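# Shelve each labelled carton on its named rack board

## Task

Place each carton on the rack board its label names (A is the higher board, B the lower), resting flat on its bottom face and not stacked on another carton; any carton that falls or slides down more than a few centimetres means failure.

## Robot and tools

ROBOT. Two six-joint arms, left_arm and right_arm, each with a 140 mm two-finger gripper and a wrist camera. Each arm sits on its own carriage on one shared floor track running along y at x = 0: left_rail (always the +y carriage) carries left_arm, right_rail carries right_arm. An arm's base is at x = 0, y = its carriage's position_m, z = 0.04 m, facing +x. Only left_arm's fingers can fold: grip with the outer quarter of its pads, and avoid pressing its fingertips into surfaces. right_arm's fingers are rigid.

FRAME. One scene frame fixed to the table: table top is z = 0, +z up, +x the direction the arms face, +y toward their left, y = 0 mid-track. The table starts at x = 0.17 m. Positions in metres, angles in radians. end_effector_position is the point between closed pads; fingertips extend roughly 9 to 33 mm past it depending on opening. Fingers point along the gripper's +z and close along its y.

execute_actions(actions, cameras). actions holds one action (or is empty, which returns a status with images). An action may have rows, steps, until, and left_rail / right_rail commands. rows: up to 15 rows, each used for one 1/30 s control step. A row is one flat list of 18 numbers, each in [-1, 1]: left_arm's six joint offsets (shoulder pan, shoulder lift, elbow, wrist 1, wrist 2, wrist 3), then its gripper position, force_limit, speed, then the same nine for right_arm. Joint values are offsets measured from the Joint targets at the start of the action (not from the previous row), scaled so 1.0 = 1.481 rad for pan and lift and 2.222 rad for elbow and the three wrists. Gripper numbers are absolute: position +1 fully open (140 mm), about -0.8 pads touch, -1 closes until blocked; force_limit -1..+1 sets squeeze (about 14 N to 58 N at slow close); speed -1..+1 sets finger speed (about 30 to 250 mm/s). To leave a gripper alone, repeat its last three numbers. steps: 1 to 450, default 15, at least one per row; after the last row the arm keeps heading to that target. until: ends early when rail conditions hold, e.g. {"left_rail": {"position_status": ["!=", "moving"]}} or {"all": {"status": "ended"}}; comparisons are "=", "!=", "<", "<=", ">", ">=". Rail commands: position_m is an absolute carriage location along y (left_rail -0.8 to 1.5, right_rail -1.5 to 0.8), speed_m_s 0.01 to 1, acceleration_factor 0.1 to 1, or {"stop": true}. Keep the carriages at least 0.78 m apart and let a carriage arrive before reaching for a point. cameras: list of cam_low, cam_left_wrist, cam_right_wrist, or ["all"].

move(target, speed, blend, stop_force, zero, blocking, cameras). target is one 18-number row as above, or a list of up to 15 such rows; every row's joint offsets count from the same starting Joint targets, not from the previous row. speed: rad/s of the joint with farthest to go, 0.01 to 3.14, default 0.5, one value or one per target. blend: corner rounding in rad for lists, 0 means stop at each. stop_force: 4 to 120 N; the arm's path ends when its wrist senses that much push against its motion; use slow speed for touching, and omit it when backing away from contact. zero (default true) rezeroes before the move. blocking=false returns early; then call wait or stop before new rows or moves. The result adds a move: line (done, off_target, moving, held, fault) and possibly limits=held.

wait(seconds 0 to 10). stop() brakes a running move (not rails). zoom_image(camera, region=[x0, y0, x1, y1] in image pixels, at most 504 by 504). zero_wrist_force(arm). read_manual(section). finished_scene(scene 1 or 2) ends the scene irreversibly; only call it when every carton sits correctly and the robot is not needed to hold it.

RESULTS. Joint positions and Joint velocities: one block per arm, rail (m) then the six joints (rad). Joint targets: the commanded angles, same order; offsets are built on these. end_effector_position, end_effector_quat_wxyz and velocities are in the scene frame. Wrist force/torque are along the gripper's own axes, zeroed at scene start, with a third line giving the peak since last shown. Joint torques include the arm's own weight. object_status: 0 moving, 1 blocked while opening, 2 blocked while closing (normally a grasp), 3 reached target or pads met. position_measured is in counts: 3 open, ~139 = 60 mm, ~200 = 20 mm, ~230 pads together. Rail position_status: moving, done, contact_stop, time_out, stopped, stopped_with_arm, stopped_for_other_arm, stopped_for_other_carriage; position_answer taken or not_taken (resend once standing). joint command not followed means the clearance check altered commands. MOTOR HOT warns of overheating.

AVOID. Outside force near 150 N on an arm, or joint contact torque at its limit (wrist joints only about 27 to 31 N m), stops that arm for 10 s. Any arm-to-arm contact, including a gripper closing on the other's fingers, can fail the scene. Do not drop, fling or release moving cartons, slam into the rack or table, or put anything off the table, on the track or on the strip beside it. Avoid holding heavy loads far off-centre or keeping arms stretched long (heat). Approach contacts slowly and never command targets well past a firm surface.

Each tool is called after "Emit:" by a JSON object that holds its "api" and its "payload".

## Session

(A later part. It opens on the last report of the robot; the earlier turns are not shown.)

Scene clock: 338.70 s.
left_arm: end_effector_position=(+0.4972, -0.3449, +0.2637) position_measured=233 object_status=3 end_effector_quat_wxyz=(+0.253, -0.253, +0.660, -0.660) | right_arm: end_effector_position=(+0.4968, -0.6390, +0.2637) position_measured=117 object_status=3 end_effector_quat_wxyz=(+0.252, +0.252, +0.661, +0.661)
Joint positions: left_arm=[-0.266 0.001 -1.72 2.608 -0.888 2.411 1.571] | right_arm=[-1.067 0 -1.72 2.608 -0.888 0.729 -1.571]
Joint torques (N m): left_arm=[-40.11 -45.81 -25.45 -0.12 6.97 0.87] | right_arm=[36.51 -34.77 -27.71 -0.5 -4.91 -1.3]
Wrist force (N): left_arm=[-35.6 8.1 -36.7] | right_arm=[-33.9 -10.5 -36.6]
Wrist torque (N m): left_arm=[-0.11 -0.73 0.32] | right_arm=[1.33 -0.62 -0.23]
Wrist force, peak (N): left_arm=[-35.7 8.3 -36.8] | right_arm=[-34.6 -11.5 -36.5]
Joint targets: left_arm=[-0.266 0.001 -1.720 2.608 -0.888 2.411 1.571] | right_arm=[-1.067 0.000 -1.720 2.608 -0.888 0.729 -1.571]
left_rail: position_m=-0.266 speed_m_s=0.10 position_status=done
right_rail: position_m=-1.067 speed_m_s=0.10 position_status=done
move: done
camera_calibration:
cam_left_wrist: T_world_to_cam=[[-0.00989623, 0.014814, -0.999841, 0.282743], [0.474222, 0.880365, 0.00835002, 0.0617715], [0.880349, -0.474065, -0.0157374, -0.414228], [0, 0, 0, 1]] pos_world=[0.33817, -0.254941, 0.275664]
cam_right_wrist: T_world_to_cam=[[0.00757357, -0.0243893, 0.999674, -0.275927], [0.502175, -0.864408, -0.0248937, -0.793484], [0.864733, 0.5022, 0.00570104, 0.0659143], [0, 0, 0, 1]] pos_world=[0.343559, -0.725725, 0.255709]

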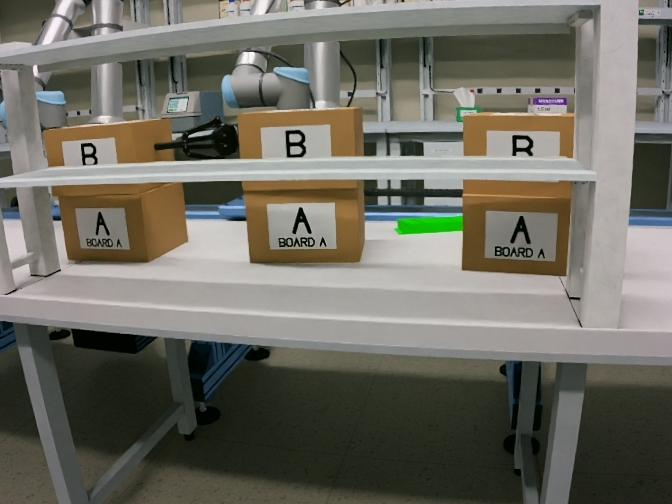

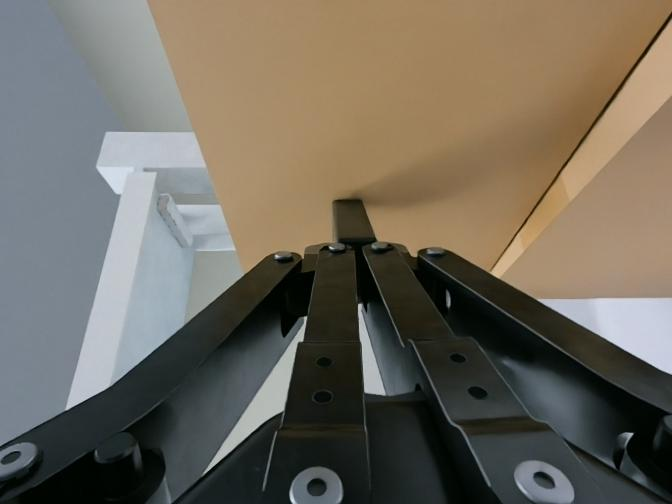

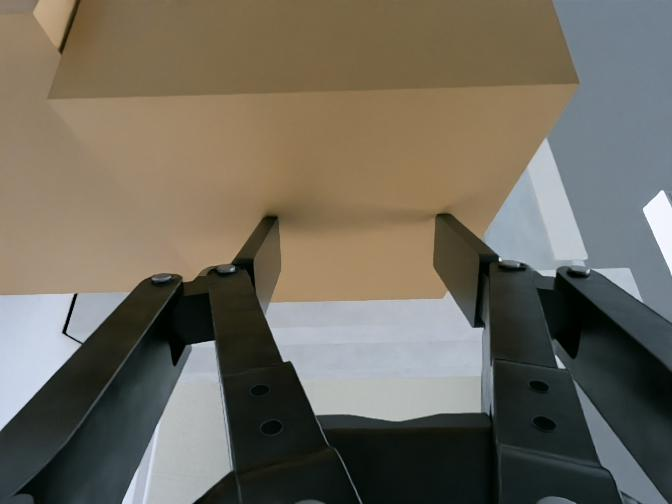

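Emit:
{"api": "move", "payload": {"target": [0,-0.1479,-0.0578,0.1563,0,0,-1,-1,0,0,-0.1479,-0.0578,0.1563,0,0,0.1,-1,0], "speed": 0.15, "cameras": ["all"]}}

Scene clock: 367.13 s.
left_arm: end_effector_position=(+0.4970, -0.3449, +0.3788) position_measured=233 object_status=3 end_effector_quat_wxyz=(+0.253, -0.253, +0.660, -0.660) | right_arm: end_effector_position=(+0.4966, -0.6390, +0.3788) position_measured=117 object_status=3 end_effector_quat_wxyz=(+0.252, +0.252, +0.661, +0.661)
Joint positions: left_arm=[-0.266 0.001 -1.939 2.479 -0.541 2.411 1.571] | right_arm=[-1.067 0 -1.939 2.479 -0.541 0.729 -1.571]
Joint torques (N m): left_arm=[-38.19 -33.46 -60.74 -0.18 12.21 0.39] | right_arm=[32.05 -26.84 -53.91 -0.78 -8.59 -0.6]
Wrist force (N): left_arm=[-35.8 8.5 -36.5] | right_arm=[-34.3 -11.4 -36.4]
Wrist torque (N m): left_arm=[-0.15 -0.72 0.32] | right_arm=[1.24 -0.60 -0.24]
Wrist force, peak (N): left_arm=[-36.0 9.1 -36.7] | right_arm=[-34.6 -11.6 -36.7]
Joint targets: left_arm=[-0.266 0.001 -1.939 2.479 -0.541 2.411 1.571] | right_arm=[-1.067 0.000 -1.940 2.479 -0.540 0.729 -1.571]
left_rail: position_m=-0.266 speed_m_s=0.10 position_status=done
right_rail: position_m=-1.067 speed_m_s=0.10 position_status=done
move: done
camera_calibration:
cam_left_wrist: T_world_to_cam=[[-0.00967276, 0.0148089, -0.999844, 0.397749], [0.474223, 0.880364, 0.00845154, 0.0609534], [0.880352, -0.474067, -0.0155383, -0.412367], [0, 0, 0, 1]] pos_world=[0.33797, -0.255041, 0.390764]
cam_right_wrist: T_world_to_cam=[[0.00735057, -0.0244044, 0.999675, -0.390924], [0.502181, -0.864407, -0.0247947, -0.790556], [0.864731, 0.5022, 0.00590155, 0.0653577], [0, 0, 0, 1]] pos_world=[0.343359, -0.725725, 0.37081]

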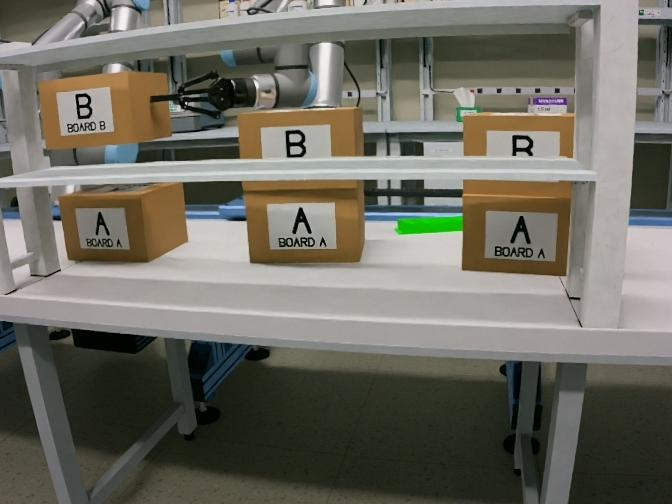

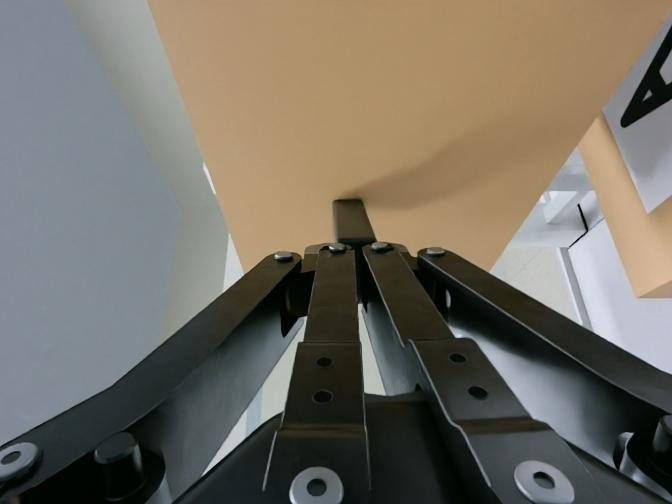

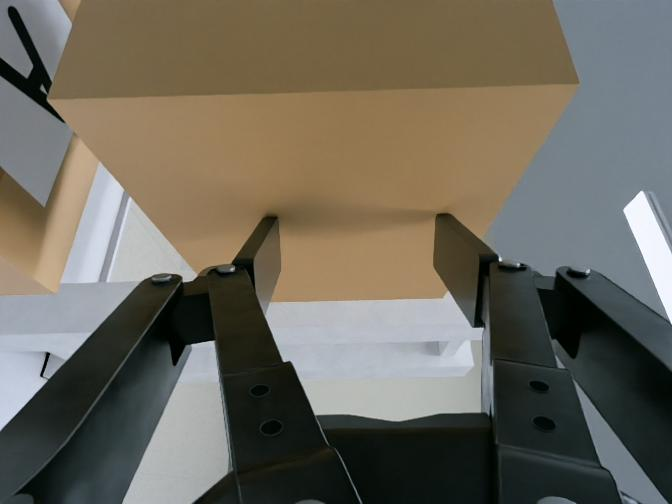

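Emit:
{"api": "execute_actions", "payload": {"actions": [{"left_rail":{"position_m":-0.264,"speed_m_s":0.03,"acceleration_factor":0.15},"right_rail":{"position_m":-1.065,"speed_m_s":0.03,"acceleration_factor":0.15},"steps":60,"until":{"all":{"status":"ended"}}}]}}

Emit:
{"api": "execute_actions", "payload": {"actions": [{"left_rail":{"position_m":-0.260},"right_rail":{"position_m":-1.061},"steps":60,"until":{"all":{"status":"ended"}}}]}}

Scene clock: 392.13 s.
left_arm: end_effector_position=(+0.4970, -0.3429, +0.3789) position_measured=233 object_status=3 end_effector_quat_wxyz=(+0.253, -0.253, +0.660, -0.660) | right_arm: end_effector_position=(+0.4966, -0.6370, +0.3789) position_measured=117 object_status=3 end_effector_quat_wxyz=(+0.252, +0.252, +0.661, +0.661)
Joint positions: left_arm=[-0.264 0.001 -1.939 2.479 -0.541 2.411 1.571] | right_arm=[-1.065 0 -1.94 2.479 -0.54 0.729 -1.571]
Joint torques (N m): left_arm=[-33.94 -35.45 -60.36 0.07 15.61 0.9] | right_arm=[29.69 -27 -53.08 -0.87 -10.87 -0.82]
Wrist force (N): left_arm=[-36.3 9.0 -37.3] | right_arm=[-35.3 -11.8 -37.0]
Wrist torque (N m): left_arm=[-0.13 -0.80 0.32] | right_arm=[1.26 -0.57 -0.25]
Wrist force, peak (N): left_arm=[-36.3 9.0 -37.3] | right_arm=[-35.3 -11.8 -37.0]
Joint targets: left_arm=[-0.264 0.001 -1.939 2.479 -0.541 2.411 1.571] | right_arm=[-1.065 0.000 -1.940 2.479 -0.540 0.729 -1.571]
Tool commands: left_gripper/position=-1.0 left_gripper/force_limit=-1.0 left_gripper/speed=+0.0 right_gripper/position=+0.1 right_gripper/force_limit=-1.0 right_gripper/speed=+0.0
left_rail: position_m=-0.264 speed_m_s=0.03 position_status=done
right_rail: position_m=-1.065 speed_m_s=0.03 position_status=done

Scene clock: 392.73 s.
left_arm: end_effector_position=(+0.4970, -0.3389, +0.3789) position_measured=233 object_status=3 end_effector_quat_wxyz=(+0.253, -0.253, +0.660, -0.660) | right_arm: end_effector_position=(+0.4966, -0.6330, +0.3789) position_measured=117 object_status=3 end_effector_quat_wxyz=(+0.252, +0.252, +0.661, +0.661)
Joint positions: left_arm=[-0.26 0.001 -1.939 2.479 -0.541 2.411 1.571] | right_arm=[-1.061 0 -1.94 2.479 -0.54 0.729 -1.571]
Joint torques (N m): left_arm=[-30.52 -35.06 -60.52 -0.28 16.2 0.41] | right_arm=[31.2 -25.88 -53.32 -1.2 -11.26 -0.68]
Wrist force (N): left_arm=[-36.5 8.6 -37.3] | right_arm=[-35.2 -11.4 -37.1]
Wrist torque (N m): left_arm=[-0.13 -0.76 0.32] | right_arm=[1.28 -0.56 -0.25]
Wrist force, peak (N): left_arm=[-36.6 7.9 -38.1] | right_arm=[-35.4 -12.0 -37.1]
Joint targets: left_arm=[-0.260 0.001 -1.939 2.479 -0.541 2.411 1.571] | right_arm=[-1.061 0.000 -1.940 2.479 -0.540 0.729 -1.571]
Tool commands: left_gripper/position=-1.0 left_gripper/force_limit=-1.0 left_gripper/speed=+0.0 right_gripper/position=+0.1 right_gripper/force_limit=-1.0 right_gripper/speed=+0.0
left_rail: position_m=-0.260 speed_m_s=0.03 position_status=done
right_rail: position_m=-1.061 speed_m_s=0.03 position_status=done

Emit:
{"api": "execute_actions", "payload": {"actions": [{"left_rail":{"position_m":-0.240},"right_rail":{"position_m":-1.041},"steps":90,"until":{"all":{"status":"ended"}}}]}}

Emit:
{"api": "execute_actions", "payload": {"actions": [{"left_rail":{"position_m":-0.11,"speed_m_s":0.05},"right_rail":{"position_m":-0.911,"speed_m_s":0.05},"steps":200,"until":{"any":{"status":"ended"}}}]}}

Scene clock: 399.70 s.
left_arm: end_effector_position=(+0.4970, -0.3189, +0.3789) position_measured=233 object_status=3 end_effector_quat_wxyz=(+0.253, -0.253, +0.660, -0.660) | right_arm: end_effector_position=(+0.4966, -0.6130, +0.3789) position_measured=117 object_status=3 end_effector_quat_wxyz=(+0.252, +0.252, +0.661, +0.661)
Joint positions: left_arm=[-0.24 0.001 -1.939 2.479 -0.541 2.411 1.571] | right_arm=[-1.041 0 -1.94 2.479 -0.54 0.729 -1.571]
Joint torques (N m): left_arm=[-28.4 -32.54 -60.26 -1.89 18.25 0.49] | right_arm=[25.52 -21.43 -48.04 -1 -13.96 -0.38]
Wrist force (N): left_arm=[-36.3 7.7 -37.6] | right_arm=[-34.8 -10.9 -37.3]
Wrist torque (N m): left_arm=[-0.18 -0.77 0.31] | right_arm=[1.24 -0.61 -0.25]
Wrist force, peak (N): left_arm=[-36.8 8.5 -37.7] | right_arm=[-35.4 -12.1 -37.2]
Joint targets: left_arm=[-0.240 0.001 -1.939 2.479 -0.541 2.411 1.571] | right_arm=[-1.041 0.000 -1.940 2.479 -0.540 0.729 -1.571]
Tool commands: left_gripper/position=-1.0 left_gripper/force_limit=-1.0 left_gripper/speed=+0.0 right_gripper/position=+0.1 right_gripper/force_limit=-1.0 right_gripper/speed=+0.0
left_rail: position_m=-0.240 speed_m_s=0.03 position_status=done
right_rail: position_m=-1.041 speed_m_s=0.03 position_status=done

Scene clock: 403.00 s.
left_arm: end_effector_position=(+0.4969, -0.1889, +0.3789) position_measured=233 object_status=3 end_effector_quat_wxyz=(+0.253, -0.253, +0.660, -0.660) | right_arm: end_effector_position=(+0.4966, -0.4830, +0.3789) position_measured=117 object_status=3 end_effector_quat_wxyz=(+0.252, +0.252, +0.661, +0.661)
Joint positions: left_arm=[-0.11 0.001 -1.94 2.479 -0.541 2.411 1.571] | right_arm=[-0.911 0 -1.94 2.479 -0.54 0.729 -1.571]
Joint torques (N m): left_arm=[-22.06 -25.99 -59.22 -3.11 13.5 0.6] | right_arm=[21.36 -21.17 -44.8 -1.19 -16.01 -0.3]
Wrist force (N): left_arm=[-30.5 7.9 -35.5] | right_arm=[-34.9 -11.0 -37.0]
Wrist torque (N m): left_arm=[-0.05 -1.47 -0.02] | right_arm=[1.23 -0.61 -0.25]
Wrist force, peak (N): left_arm=[-36.4 8.7 -37.7] | right_arm=[-36.0 -11.0 -37.7]
Joint targets: left_arm=[-0.110 0.001 -1.939 2.479 -0.541 2.411 1.571] | right_arm=[-0.911 0.000 -1.940 2.479 -0.540 0.729 -1.571]
Tool commands: left_gripper/position=-1.0 left_gripper/force_limit=-1.0 left_gripper/speed=+0.0 right_gripper/position=+0.1 right_gripper/force_limit=-1.0 right_gripper/speed=+0.0
left_rail: position_m=-0.110 speed_m_s=0.05 position_status=done
right_rail: position_m=-0.911 speed_m_s=0.05 position_status=done

Emit:
{"api": "wait", "payload": {"seconds": 0.1, "cameras": ["all"]}}

Scene clock: 408.37 s.
left_arm: end_effector_position=(+0.4970, -0.1889, +0.3789) position_measured=233 object_status=3 end_effector_quat_wxyz=(+0.253, -0.253, +0.660, -0.660) | right_arm: end_effector_position=(+0.4966, -0.4830, +0.3789) position_measured=117 object_status=3 end_effector_quat_wxyz=(+0.252, +0.252, +0.661, +0.661)
Joint positions: left_arm=[-0.11 0.001 -1.94 2.479 -0.541 2.411 1.571] | right_arm=[-0.911 0 -1.94 2.479 -0.54 0.729 -1.571]
Joint torques (N m): left_arm=[-17.99 -12.14 -58.2 -4 5.6 1.01] | right_arm=[19.92 -20.4 -41.4 -1.15 -17.88 0.1]
Wrist force (N): left_arm=[-30.3 7.7 -35.1] | right_arm=[-35.0 -10.6 -37.3]
Wrist torque (N m): left_arm=[-0.04 -1.48 -0.03] | right_arm=[1.26 -0.57 -0.24]
Wrist force, peak (N): left_arm=[-30.3 8.3 -35.5] | right_arm=[-35.3 -12.1 -37.1]
Joint targets: left_arm=[-0.110 0.001 -1.939 2.479 -0.541 2.411 1.571] | right_arm=[-0.911 0.000 -1.940 2.479 -0.540 0.729 -1.571]
Tool commands: left_gripper/position=-1.0 left_gripper/force_limit=-1.0 left_gripper/speed=+0.0 right_gripper/position=+0.1 right_gripper/force_limit=-1.0 right_gripper/speed=+0.0
left_rail: position_m=-0.110 speed_m_s=0.05 position_status=done
right_rail: position_m=-0.911 speed_m_s=0.05 position_status=done
wait: 0.10 s; at rest from the start
camera_calibration:
cam_left_wrist: T_world_to_cam=[[-0.00967139, 0.0148115, -0.999844, 0.395437], [0.474223, 0.880364, 0.00845447, -0.0764726], [0.880352, -0.474067, -0.0155383, -0.338365], [0, 0, 0, 1]] pos_world=[0.33797, -0.0989411, 0.390764]
cam_right_wrist: T_world_to_cam=[[0.00735057, -0.0244044, 0.999675, -0.387217], [0.502181, -0.864407, -0.0247947, -0.655706], [0.864731, 0.5022, 0.00590155, -0.0129861], [0, 0, 0, 1]] pos_world=[0.343359, -0.569725, 0.37091]

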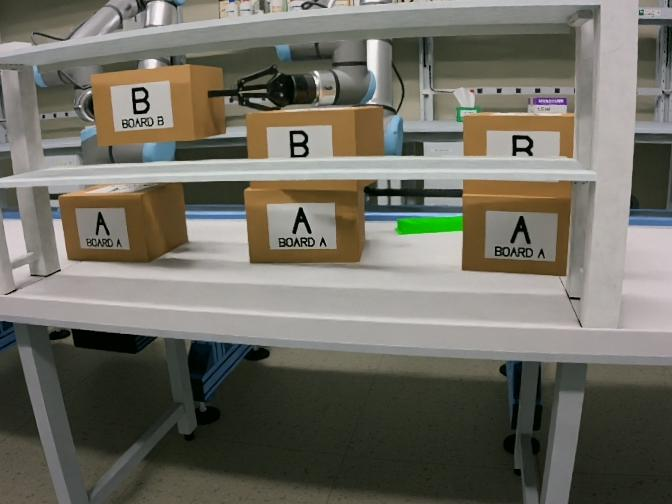

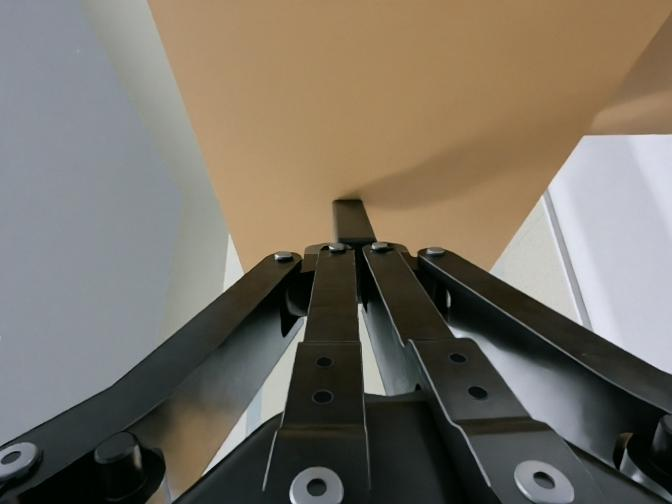

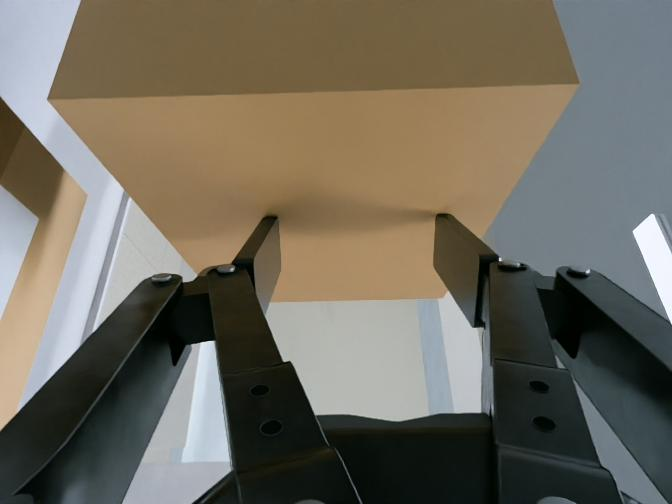

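Emit:
{"api": "execute_actions", "payload": {"actions": [{"left_rail":{"position_m":-0.266,"speed_m_s":0.05},"right_rail":{"position_m":-1.067,"speed_m_s":0.05},"steps":200,"until":{"any":{"status":"ended"}}}]}}

Emit:
{"api": "move", "payload": {"target": [[0,0.1479,0.0578,-0.1563,0,0,-1,-1,0,0,0.1479,0.0578,-0.1563,0,0,0.1,-1,0],[0,0.1575,0.0548,-0.1596,0,0,-1,-1,0,0,0.1575,0.0548,-0.1596,0,0,0.1,-1,0]], "speed": [0.15,0.03], "cameras": ["all"]}}

Scene clock: 434.10 s.
left_arm: end_effector_position=(+0.4970, -0.3449, +0.3789) position_measured=233 object_status=3 end_effector_quat_wxyz=(+0.253, -0.253, +0.660, -0.660) | right_arm: end_effector_position=(+0.4966, -0.6390, +0.3789) position_measured=117 object_status=3 end_effector_quat_wxyz=(+0.252, +0.252, +0.661, +0.661)
Joint positions: left_arm=[-0.266 0.001 -1.939 2.479 -0.541 2.411 1.571] | right_arm=[-1.067 0 -1.94 2.479 -0.54 0.729 -1.571]
Joint torques (N m): left_arm=[-15.69 8.7 -56.84 -5.02 8.88 0.4] | right_arm=[12.61 -15.75 -40.19 -1.3 -17.89 0.5]
Wrist force (N): left_arm=[-35.6 8.7 -36.4] | right_arm=[-34.2 -11.4 -36.2]
Wrist torque (N m): left_arm=[-0.13 -0.74 0.32] | right_arm=[1.25 -0.64 -0.25]
Wrist force, peak (N): left_arm=[-35.8 8.6 -37.1] | right_arm=[-35.4 -11.8 -37.1]
Joint targets: left_arm=[-0.266 0.001 -1.939 2.479 -0.541 2.411 1.571] | right_arm=[-1.067 0.000 -1.940 2.479 -0.540 0.729 -1.571]
Tool commands: left_gripper/position=-1.0 left_gripper/force_limit=-1.0 left_gripper/speed=+0.0 right_gripper/position=+0.1 right_gripper/force_limit=-1.0 right_gripper/speed=+0.0
left_rail: position_m=-0.266 speed_m_s=0.05 position_status=done
right_rail: position_m=-1.067 speed_m_s=0.05 position_status=done

Scene clock: 437.63 s.
left_arm: end_effector_position=(+0.5023, -0.3449, +0.2623) position_measured=233 object_status=3 end_effector_quat_wxyz=(+0.253, -0.253, +0.660, -0.660) | right_arm: end_effector_position=(+0.5019, -0.6390, +0.2622) position_measured=117 object_status=3 end_effector_quat_wxyz=(+0.252, +0.252, +0.661, +0.661)
Joint positions: left_arm=[-0.266 0.001 -1.706 2.601 -0.895 2.411 1.571] | right_arm=[-1.067 0 -1.706 2.601 -0.895 0.729 -1.571]
Joint torques (N m): left_arm=[-14.85 2.08 -46.77 -6.73 11.74 0.73] | right_arm=[11.68 -7.91 -40.73 -8.11 -17.49 0.72]
Wrist force (N): left_arm=[-35.6 5.0 -38.0] | right_arm=[-33.4 -3.3 -38.2]
Wrist torque (N m): left_arm=[-0.01 -0.70 0.28] | right_arm=[1.18 -0.51 -0.21]
Wrist force, peak (N): left_arm=[-35.7 5.6 -37.9] | right_arm=[-34.3 -12.2 -36.9]
Joint targets: left_arm=[-0.266 0.001 -1.706 2.601 -0.895 2.411 1.571] | right_arm=[-1.067 0.000 -1.706 2.601 -0.895 0.729 -1.571]
left_rail: position_m=-0.266 speed_m_s=0.05 position_status=done
right_rail: position_m=-1.067 speed_m_s=0.05 position_status=done
move: done
camera_calibration:
cam_left_wrist: T_world_to_cam=[[-0.0100313, 0.0147723, -0.999841, 0.281329], [0.474222, 0.880367, 0.00824931, 0.0593937], [0.880348, -0.474063, -0.0158366, -0.418714], [0, 0, 0, 1]] pos_world=[0.34327, -0.254941, 0.274164]
cam_right_wrist: T_world_to_cam=[[0.00771095, -0.0244258, 0.999672, -0.274641], [0.502171, -0.864407, -0.0249942, -0.796103], [0.864734, 0.502199, 0.00560051, 0.0614503], [0, 0, 0, 1]] pos_world=[0.348759, -0.725725, 0.254308]

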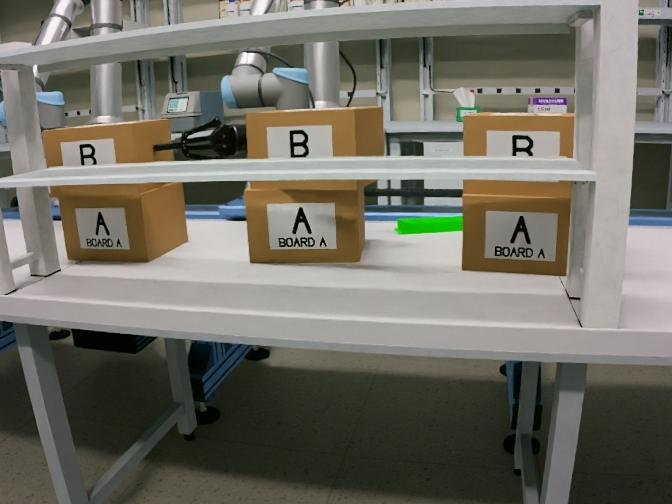

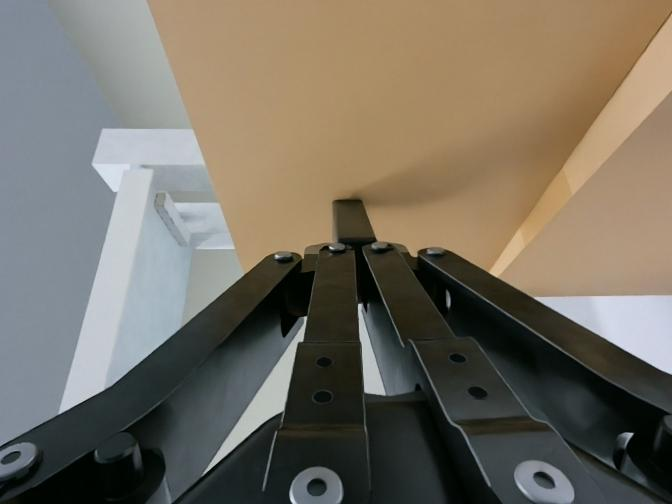

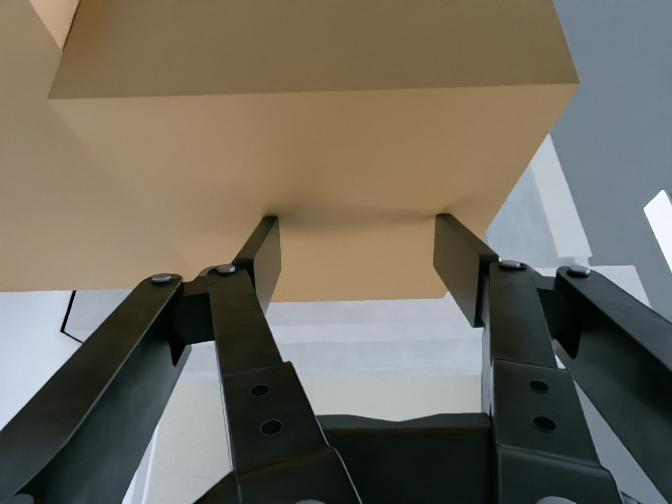

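Emit:
{"api": "execute_actions", "payload": {"actions": [{"left_rail":{"position_m":-0.236,"speed_m_s":0.1},"right_rail":{"position_m":-1.097,"speed_m_s":0.1},"steps":200,"until":{"all":{"status":"ended"}}}]}}

Emit:
{"api": "move", "payload": {"target": [[0,-0.0831,-0.0219,0.0774,-0.009,0,-1,-1,0,0,-0.0831,-0.0219,0.0774,0.0097,0,-1,-1,0],[0,-0.0831,-0.0219,0.0774,-0.009,-0.707,-1,-1,0,0,-0.0831,-0.0219,0.0774,0.0097,0.707,-1,-1,0]], "speed": [0.3,0.8], "cameras": ["all"]}}

Scene clock: 454.53 s.
left_arm: end_effector_position=(+0.5023, -0.3149, +0.2622) position_measured=233 object_status=3 end_effector_quat_wxyz=(+0.253, -0.253, +0.660, -0.660) | right_arm: end_effector_position=(+0.5020, -0.6690, +0.2622) position_measured=117 object_status=3 end_effector_quat_wxyz=(+0.252, +0.252, +0.661, +0.661)
Joint positions: left_arm=[-0.236 0.001 -1.706 2.601 -0.895 2.411 1.571] | right_arm=[-1.097 0 -1.706 2.601 -0.895 0.729 -1.571]
Joint torques (N m): left_arm=[-13.17 -8.75 -38.32 -3.81 -1.81 0.74] | right_arm=[11.55 -16.31 -27.21 -4.57 2.88 1.02]
Wrist force (N): left_arm=[-0.5 1.9 -0.1] | right_arm=[-0.2 3.4 1.3]
Wrist torque (N m): left_arm=[0.06 0.16 0.25] | right_arm=[0.94 -0.10 0.17]
Wrist force, peak (N): left_arm=[-35.7 4.4 -38.3] | right_arm=[-33.4 -1.8 -38.8]
Joint targets: left_arm=[-0.236 0.001 -1.706 2.601 -0.895 2.411 1.571] | right_arm=[-1.097 0.000 -1.706 2.601 -0.895 0.729 -1.571]
Tool commands: left_gripper/position=-1.0 left_gripper/force_limit=-1.0 left_gripper/speed=+0.0 right_gripper/position=+0.1 right_gripper/force_limit=-1.0 right_gripper/speed=+0.0
left_rail: position_m=-0.236 speed_m_s=0.10 position_status=done
right_rail: position_m=-1.097 speed_m_s=0.10 position_status=done

Scene clock: 458.23 s.
left_arm: end_effector_position=(+0.5043, -0.3103, +0.3151) position_measured=233 object_status=3 end_effector_quat_wxyz=(+0.282, +0.649, -0.282, +0.649) | right_arm: end_effector_position=(+0.5044, -0.6739, +0.3151) position_measured=233 object_status=3 end_effector_quat_wxyz=(-0.282, +0.648, +0.282, +0.649)
Joint positions: left_arm=[-0.236 0.001 -1.829 2.552 -0.723 2.391 0] | right_arm=[-1.097 0 -1.829 2.552 -0.723 0.751 0]
Joint torques (N m): left_arm=[-6.55 -36.94 -50.35 0.81 -1.95 -2.7] | right_arm=[5.71 -25.01 -40.65 1.31 3.49 2.89]
Wrist force (N): left_arm=[-0.7 0.5 0.4] | right_arm=[-1.0 2.5 -0.2]
Wrist torque (N m): left_arm=[-0.16 0.03 0.37] | right_arm=[0.39 -0.18 -0.04]
Wrist force, peak (N): left_arm=[-0.9 2.8 -0.3] | right_arm=[0.4 3.7 1.8]
Joint targets: left_arm=[-0.236 0.001 -1.829 2.552 -0.723 2.391 0.000] | right_arm=[-1.097 0.000 -1.829 2.552 -0.723 0.751 0.000]
left_rail: position_m=-0.236 speed_m_s=0.10 position_status=done
right_rail: position_m=-1.097 speed_m_s=0.10 position_status=done
move: done
camera_calibration:
cam_left_wrist: T_world_to_cam=[[-0.742787, -0.669524, -0.0022864, 0.176544], [-0.22471, 0.252513, -0.941139, 0.484373], [0.630693, -0.698552, -0.338012, -0.245551], [0, 0, 0, 1]] pos_world=[0.394845, -0.17564, 0.373267]
cam_right_wrist: T_world_to_cam=[[0.722009, -0.691528, -0.0221688, -0.816294], [-0.229671, -0.209324, -0.950492, 0.27601], [0.652651, 0.691356, -0.309958, 0.410488], [0, 0, 0, 1]] pos_world=[0.384858, -0.790508, 0.371483]

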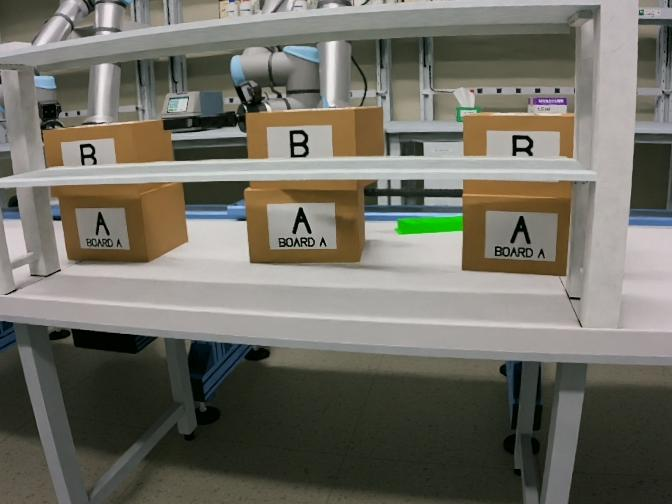

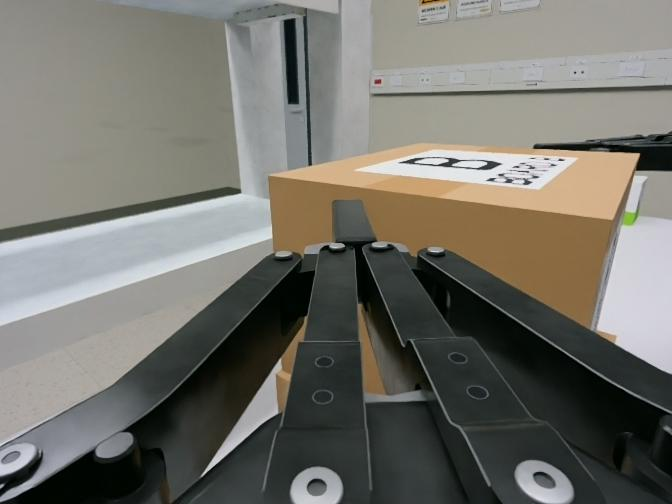

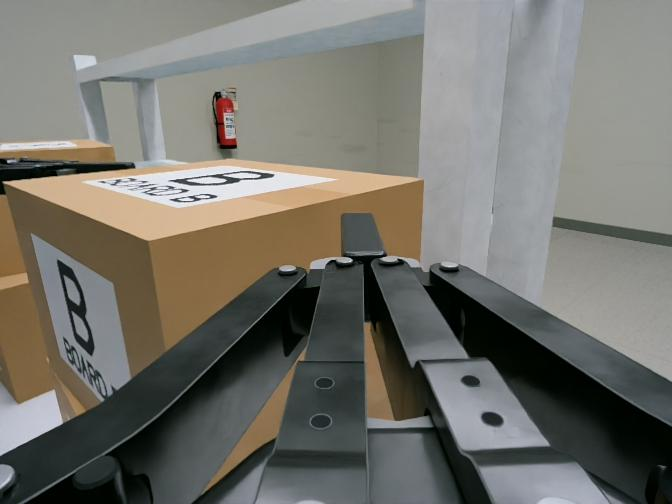

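Emit:
{"api": "zoom_image", "payload": {"camera": "cam_left_wrist", "region": [0, 160, 300, 360]}}

Scaled by 1.680.

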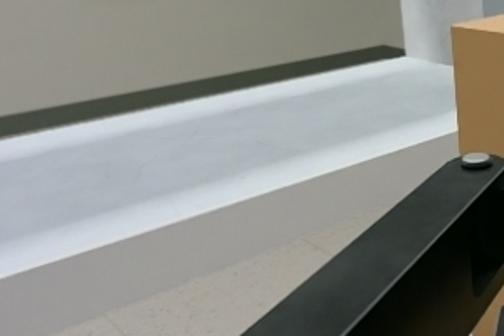

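Emit:
{"api": "move", "payload": {"target": [0,0.0277,0.0096,-0.0279,0,0,-1,-1,0,0,0.0277,0.0096,-0.0279,0,0,-1,-1,0], "speed": 0.2}}

Emit:
{"api": "execute_actions", "payload": {"actions": [{"left_rail":{"position_m":-0.262,"speed_m_s":0.05},"right_rail":{"position_m":-1.071,"speed_m_s":0.05},"steps":100,"until":{"all":{"status":"ended"}}}]}}

Emit:
{"api": "move", "payload": {"target": [0,0,0,0,0.07,0,-1,-1,0,0,0,0,0,-0.07,0,-1,-1,0], "speed": 0.06, "stop_force": 12}}

Emit:
{"api": "move", "payload": {"target": [0,0,0,0,0.03,0,-1,-1,0,0,0,0,0,-0.03,0,-1,-1,0], "speed": 0.04, "stop_force": 24, "cameras": ["cam_left_wrist","cam_right_wrist"]}}

Scene clock: 488.97 s.
left_arm: end_effector_position=(+0.5043, -0.3103, +0.2951) position_measured=233 object_status=3 end_effector_quat_wxyz=(+0.282, +0.649, -0.281, +0.649) end_effector_velocity=(+0.000, +0.000, -0.001) end_effector_angular_velocity=(+0.000, -0.001, +0.000) | right_arm: end_effector_position=(+0.5044, -0.6739, +0.2950) position_measured=233 object_status=3 end_effector_quat_wxyz=(-0.282, +0.649, +0.282, +0.648)
Joint positions: left_arm=[-0.236 0.001 -1.788 2.574 -0.785 2.391 0] | right_arm=[-1.097 0 -1.788 2.574 -0.785 0.751 0]
Joint velocities: left_arm=[0 0 0.001 0.002 -0.005 0 0] | right_arm=[within noise]
Joint torques (N m): left_arm=[-1.64 2.56 -26.55 -4.52 -1.68 -2.83] | right_arm=[-0.49 -5.78 -24.53 -5.92 2.9 3.02]
Wrist force (N): left_arm=[-0.6 0.6 0.1] | right_arm=[-1.2 2.6 -0.2]
Wrist torque (N m): left_arm=[-0.14 0.01 0.36] | right_arm=[0.44 -0.14 0.01]
Wrist force, peak (N): left_arm=[-1.4 0.6 0.1] | right_arm=[-1.6 2.9 0.2]
Joint targets: left_arm=[-0.236 0.001 -1.788 2.574 -0.785 2.391 0.000] | right_arm=[-1.097 0.000 -1.788 2.574 -0.785 0.751 0.000]
left_rail: position_m=-0.236 speed_m_s=0.10 position_status=done
right_rail: position_m=-1.097 speed_m_s=0.10 position_status=done
move: done

Scene clock: 490.20 s.
left_arm: end_effector_position=(+0.5043, -0.3363, +0.2950) position_measured=233 object_status=3 end_effector_quat_wxyz=(+0.282, +0.649, -0.281, +0.649) | right_arm: end_effector_position=(+0.5044, -0.6479, +0.2949) position_measured=233 object_status=3 end_effector_quat_wxyz=(-0.282, +0.649, +0.282, +0.648)
Joint positions: left_arm=[-0.262 0.001 -1.788 2.574 -0.785 2.391 0] | right_arm=[-1.071 0 -1.788 2.574 -0.785 0.751 0]
Joint torques (N m): left_arm=[-0.84 4.23 -25.48 -5.06 -1.55 -2.69] | right_arm=[-1.4 -3.23 -23.5 -6.07 3.05 2.81]
Wrist force (N): left_arm=[-0.6 0.8 0.3] | right_arm=[-1.0 2.8 -0.1]
Wrist torque (N m): left_arm=[-0.10 0.02 0.36] | right_arm=[0.48 -0.20 0.01]
Wrist force, peak (N): left_arm=[-0.7 1.1 0.3] | right_arm=[-1.3 3.2 -0.5]
Joint targets: left_arm=[-0.262 0.001 -1.788 2.574 -0.785 2.391 0.000] | right_arm=[-1.071 0.000 -1.788 2.574 -0.785 0.751 0.000]
Tool commands: left_gripper/position=-1.0 left_gripper/force_limit=-1.0 left_gripper/speed=+0.0 right_gripper/position=-1.0 right_gripper/force_limit=-1.0 right_gripper/speed=+0.0
left_rail: position_m=-0.262 speed_m_s=0.05 position_status=done
right_rail: position_m=-1.071 speed_m_s=0.05 position_status=done

Scene clock: 491.93 s.
left_arm: end_effector_position=(+0.4947, -0.3449, +0.2950) position_measured=233 object_status=3 end_effector_quat_wxyz=(+0.294, +0.643, -0.294, +0.643) | right_arm: end_effector_position=(+0.4947, -0.6393, +0.2949) position_measured=233 object_status=3 end_effector_quat_wxyz=(-0.294, +0.643, +0.294, +0.643)
Joint positions: left_arm=[-0.262 0.001 -1.788 2.574 -0.785 2.429 0] | right_arm=[-1.071 0 -1.788 2.574 -0.785 0.713 0]
Joint torques (N m): left_arm=[-13.39 3.15 -25.63 -4.04 0.69 -2.68] | right_arm=[4.08 -4.76 -23.92 -5.5 0.38 2.79]
Wrist force (N): left_arm=[-1.6 -11.4 -10.8] | right_arm=[-1.9 15.5 -10.5]
Wrist torque (N m): left_arm=[0.14 -0.02 0.36] | right_arm=[0.22 -0.15 0.01]
Wrist force, peak (N): left_arm=[-0.9 -20.5 -18.7] | right_arm=[-1.1 22.7 -19.4]
Joint targets: left_arm=[-0.262 0.001 -1.788 2.574 -0.785 2.429 0.000] | right_arm=[-1.071 0.000 -1.788 2.574 -0.785 0.713 0.000]
left_rail: position_m=-0.262 speed_m_s=0.05 position_status=done
right_rail: position_m=-1.071 speed_m_s=0.05 position_status=done
move: contact (left_arm, right_arm); left_arm: the wrist 2 is farthest, 0.117 rad from its target; right_arm: the wrist 2 is farthest, 0.117 rad from its target

Scene clock: 493.23 s.
left_arm: end_effector_position=(+0.4933, -0.3461, +0.2950) position_measured=233 object_status=3 end_effector_quat_wxyz=(+0.296, +0.642, -0.295, +0.642) | right_arm: end_effector_position=(+0.4932, -0.6380, +0.2949) position_measured=233 object_status=3 end_effector_quat_wxyz=(-0.296, +0.642, +0.296, +0.642)
Joint positions: left_arm=[-0.262 0.001 -1.788 2.574 -0.785 2.435 0] | right_arm=[-1.071 0 -1.788 2.574 -0.785 0.707 0]
Joint torques (N m): left_arm=[-19.44 2.52 -26.26 -4.12 5.73 -3.05] | right_arm=[34.68 -3.71 -24.05 -3.94 -4.94 2.92]
Wrist force (N): left_arm=[-1.0 -33.6 -36.2] | right_arm=[-2.3 38.3 -36.2]
Wrist torque (N m): left_arm=[0.56 -0.03 0.35] | right_arm=[-0.30 -0.16 0.01]
Wrist force, peak (N): left_arm=[0.0 -39.0 -41.9] | right_arm=[-1.4 45.6 -40.3]
Joint targets: left_arm=[-0.262 0.001 -1.788 2.574 -0.785 2.435 0.000] | right_arm=[-1.071 0.000 -1.788 2.574 -0.785 0.707 0.000]
left_rail: position_m=-0.262 speed_m_s=0.05 position_status=done
right_rail: position_m=-1.071 speed_m_s=0.05 position_status=done
move: contact (left_arm, right_arm); left_arm: the wrist 2 is farthest, 0.061 rad from its target; right_arm: the wrist 2 is farthest, 0.060 rad from its target
camera_calibration:
cam_left_wrist: T_world_to_cam=[[-0.77113, -0.636676, -0.00183995, 0.169632], [-0.214001, 0.261914, -0.941066, 0.470035], [0.599635, -0.72529, -0.338219, -0.264265], [0, 0, 0, 1]] pos_world=[0.389859, -0.206777, 0.353267]
cam_right_wrist: T_world_to_cam=[[0.751699, -0.659118, -0.0226224, -0.77759], [-0.220702, -0.219082, -0.950418, 0.251174], [0.621482, 0.719421, -0.310152, 0.419964], [0, 0, 0, 1]] pos_world=[0.378948, -0.759627, 0.351382]
Images, in order (width x height): cam_left_wrist 672x504, cam_right_wrist 672x504.

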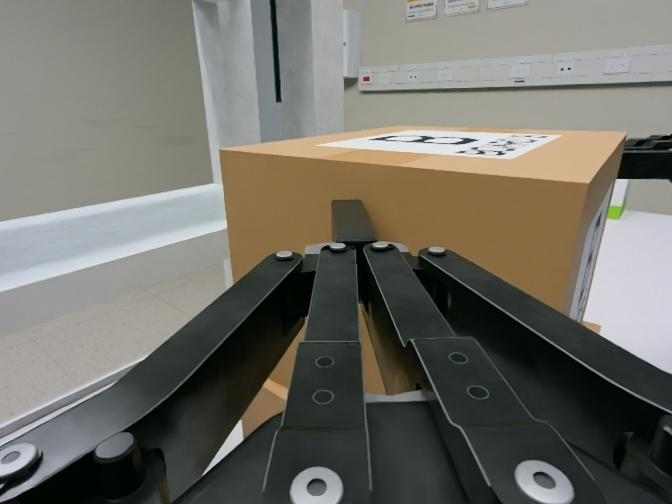

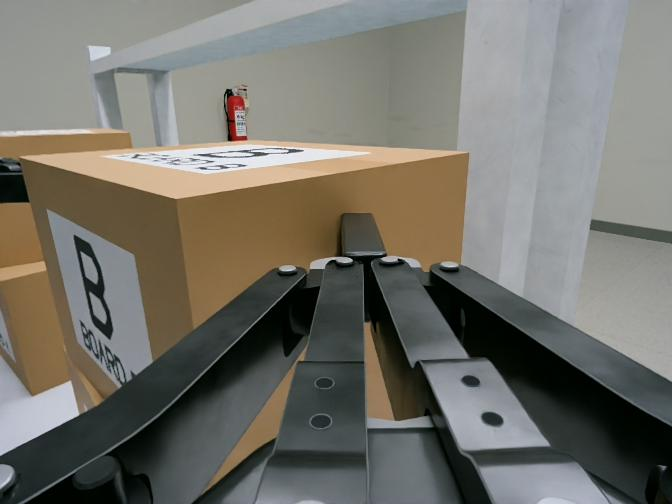

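Emit:
{"api": "move", "payload": {"target": [0,-0.1283,-0.0660,0.1515,0,0,-1,-1,0,0,-0.1283,-0.0660,0.1515,0,0,-1,-1,0], "speed": 0.12, "cameras": ["cam_left_wrist","cam_right_wrist"]}}

Emit:
{"api": "execute_actions", "payload": {"actions": [{"left_rail":{"position_m":-0.107,"speed_m_s":0.05},"right_rail":{"position_m":-0.916,"speed_m_s":0.05},"steps":200,"until":{"any":{"status":"ended"}}}], "cameras": ["all"]}}

Scene clock: 504.23 s.
left_arm: end_effector_position=(+0.4935, -0.3461, +0.4154) position_measured=233 object_status=3 end_effector_quat_wxyz=(+0.296, +0.642, -0.295, +0.642) | right_arm: end_effector_position=(+0.4934, -0.6380, +0.4154) position_measured=233 object_status=3 end_effector_quat_wxyz=(-0.296, +0.642, +0.296, +0.642)
Joint positions: left_arm=[-0.262 0.001 -1.978 2.427 -0.449 2.435 0] | right_arm=[-1.071 0 -1.978 2.427 -0.449 0.707 0]
Joint torques (N m): left_arm=[-30.84 -33 -66.76 -0.47 8.95 -1.88] | right_arm=[22.14 -23.71 -53.86 0.18 -6.25 2.17]
Wrist force (N): left_arm=[-9.7 -32.7 -38.1] | right_arm=[-10.6 37.9 -38.0]
Wrist torque (N m): left_arm=[0.56 -0.48 0.32] | right_arm=[-0.08 -0.48 0.01]
Wrist force, peak (N): left_arm=[-11.1 -33.0 -38.6] | right_arm=[-11.5 38.2 -37.9]
Joint targets: left_arm=[-0.262 0.001 -1.978 2.427 -0.449 2.435 0.000] | right_arm=[-1.071 0.000 -1.978 2.427 -0.448 0.707 0.000]
left_rail: position_m=-0.262 speed_m_s=0.05 position_status=done
right_rail: position_m=-1.071 speed_m_s=0.05 position_status=done
move: done
camera_calibration:
cam_left_wrist: T_world_to_cam=[[-0.771129, -0.636676, -0.00183924, 0.170007], [-0.213946, 0.261846, -0.941097, 0.583362], [0.599655, -0.725314, -0.338131, -0.223718], [0, 0, 0, 1]] pos_world=[0.390059, -0.206777, 0.473667]
cam_right_wrist: T_world_to_cam=[[0.751746, -0.659064, -0.0226453, -0.774906], [-0.220715, -0.219098, -0.950411, 0.365615], [0.62142, 0.719466, -0.310171, 0.457311], [0, 0, 0, 1]] pos_world=[0.379047, -0.759627, 0.471782]
Images, in order (width x height): cam_left_wrist 672x504, cam_right_wrist 672x504.

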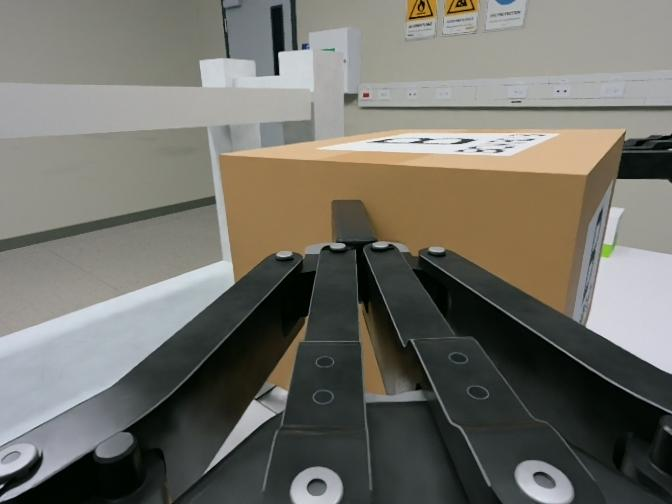

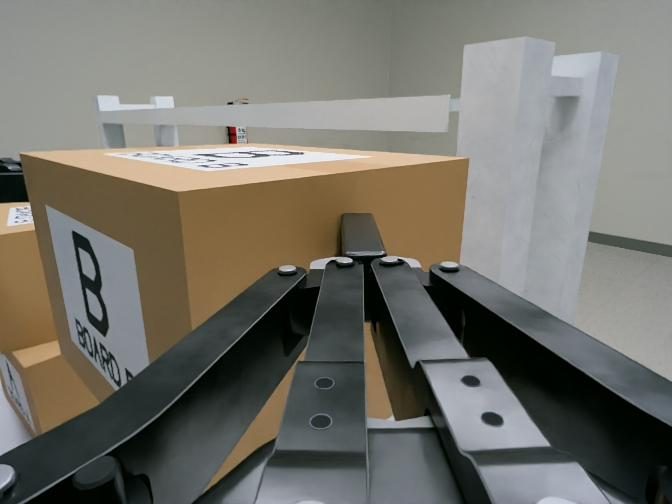

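Scene clock: 508.03 s.
left_arm: end_effector_position=(+0.4935, -0.1911, +0.4155) position_measured=233 object_status=3 end_effector_quat_wxyz=(+0.296, +0.642, -0.295, +0.642) | right_arm: end_effector_position=(+0.4934, -0.4830, +0.4154) position_measured=233 object_status=3 end_effector_quat_wxyz=(-0.296, +0.642, +0.296, +0.642)
Joint positions: left_arm=[-0.107 0.001 -1.978 2.427 -0.449 2.435 0] | right_arm=[-0.916 0 -1.978 2.427 -0.448 0.707 0]
Joint torques (N m): left_arm=[-35.46 -34.5 -63.91 -0.57 12.15 -1.54] | right_arm=[10.37 -24.47 -53.03 -0.54 -7.09 1.3]
Wrist force (N): left_arm=[-11.1 -34.0 -39.2] | right_arm=[-11.8 38.9 -39.0]
Wrist torque (N m): left_arm=[0.54 -0.42 0.32] | right_arm=[-0.14 -0.44 0.01]
Wrist force, peak (N): left_arm=[-11.3 -34.2 -39.5] | right_arm=[-11.7 39.4 -39.3]
Joint targets: left_arm=[-0.107 0.001 -1.978 2.427 -0.449 2.435 0.000] | right_arm=[-0.916 0.000 -1.978 2.427 -0.448 0.707 0.000]
Tool commands: left_gripper/position=-1.0 left_gripper/force_limit=-1.0 left_gripper/speed=+0.0 right_gripper/position=-1.0 right_gripper/force_limit=-1.0 right_gripper/speed=+0.0
left_rail: position_m=-0.107 speed_m_s=0.05 position_status=done
right_rail: position_m=-0.916 speed_m_s=0.05 position_status=done
camera_calibration:
cam_left_wrist: T_world_to_cam=[[-0.771147, -0.636655, -0.00191228, 0.268734], [-0.213885, 0.261895, -0.941097, 0.542755], [0.599655, -0.725315, -0.33813, -0.111295], [0, 0, 0, 1]] pos_world=[0.390059, -0.0517773, 0.473667]
cam_right_wrist: T_world_to_cam=[[0.751699, -0.659118, -0.0226224, -0.672775], [-0.220702, -0.219082, -0.950418, 0.399679], [0.621482, 0.719421, -0.310152, 0.345765], [0, 0, 0, 1]] pos_world=[0.379048, -0.604627, 0.471882]

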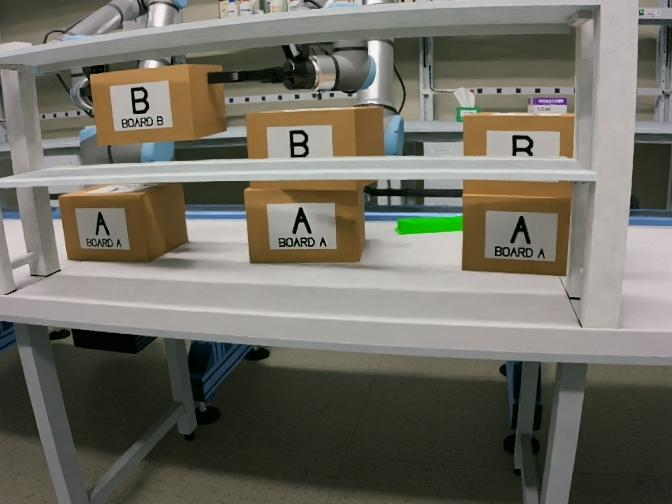

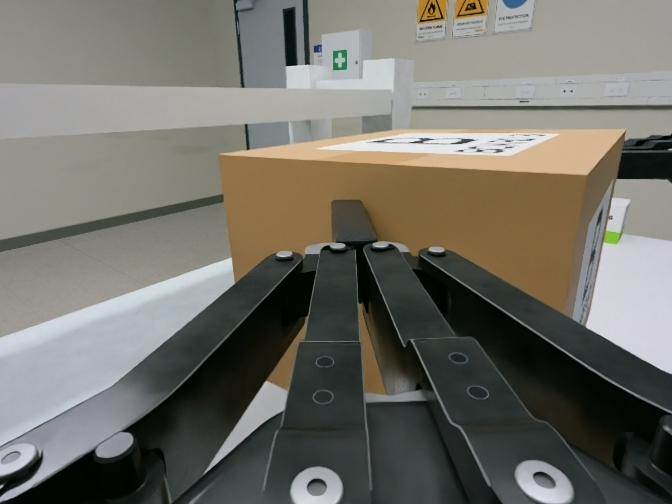

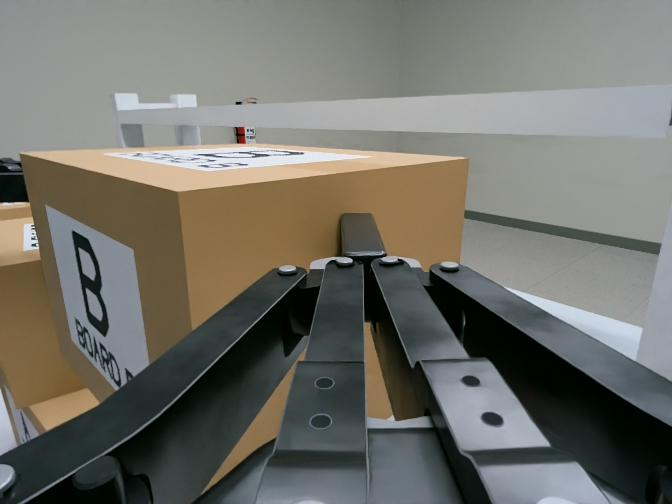

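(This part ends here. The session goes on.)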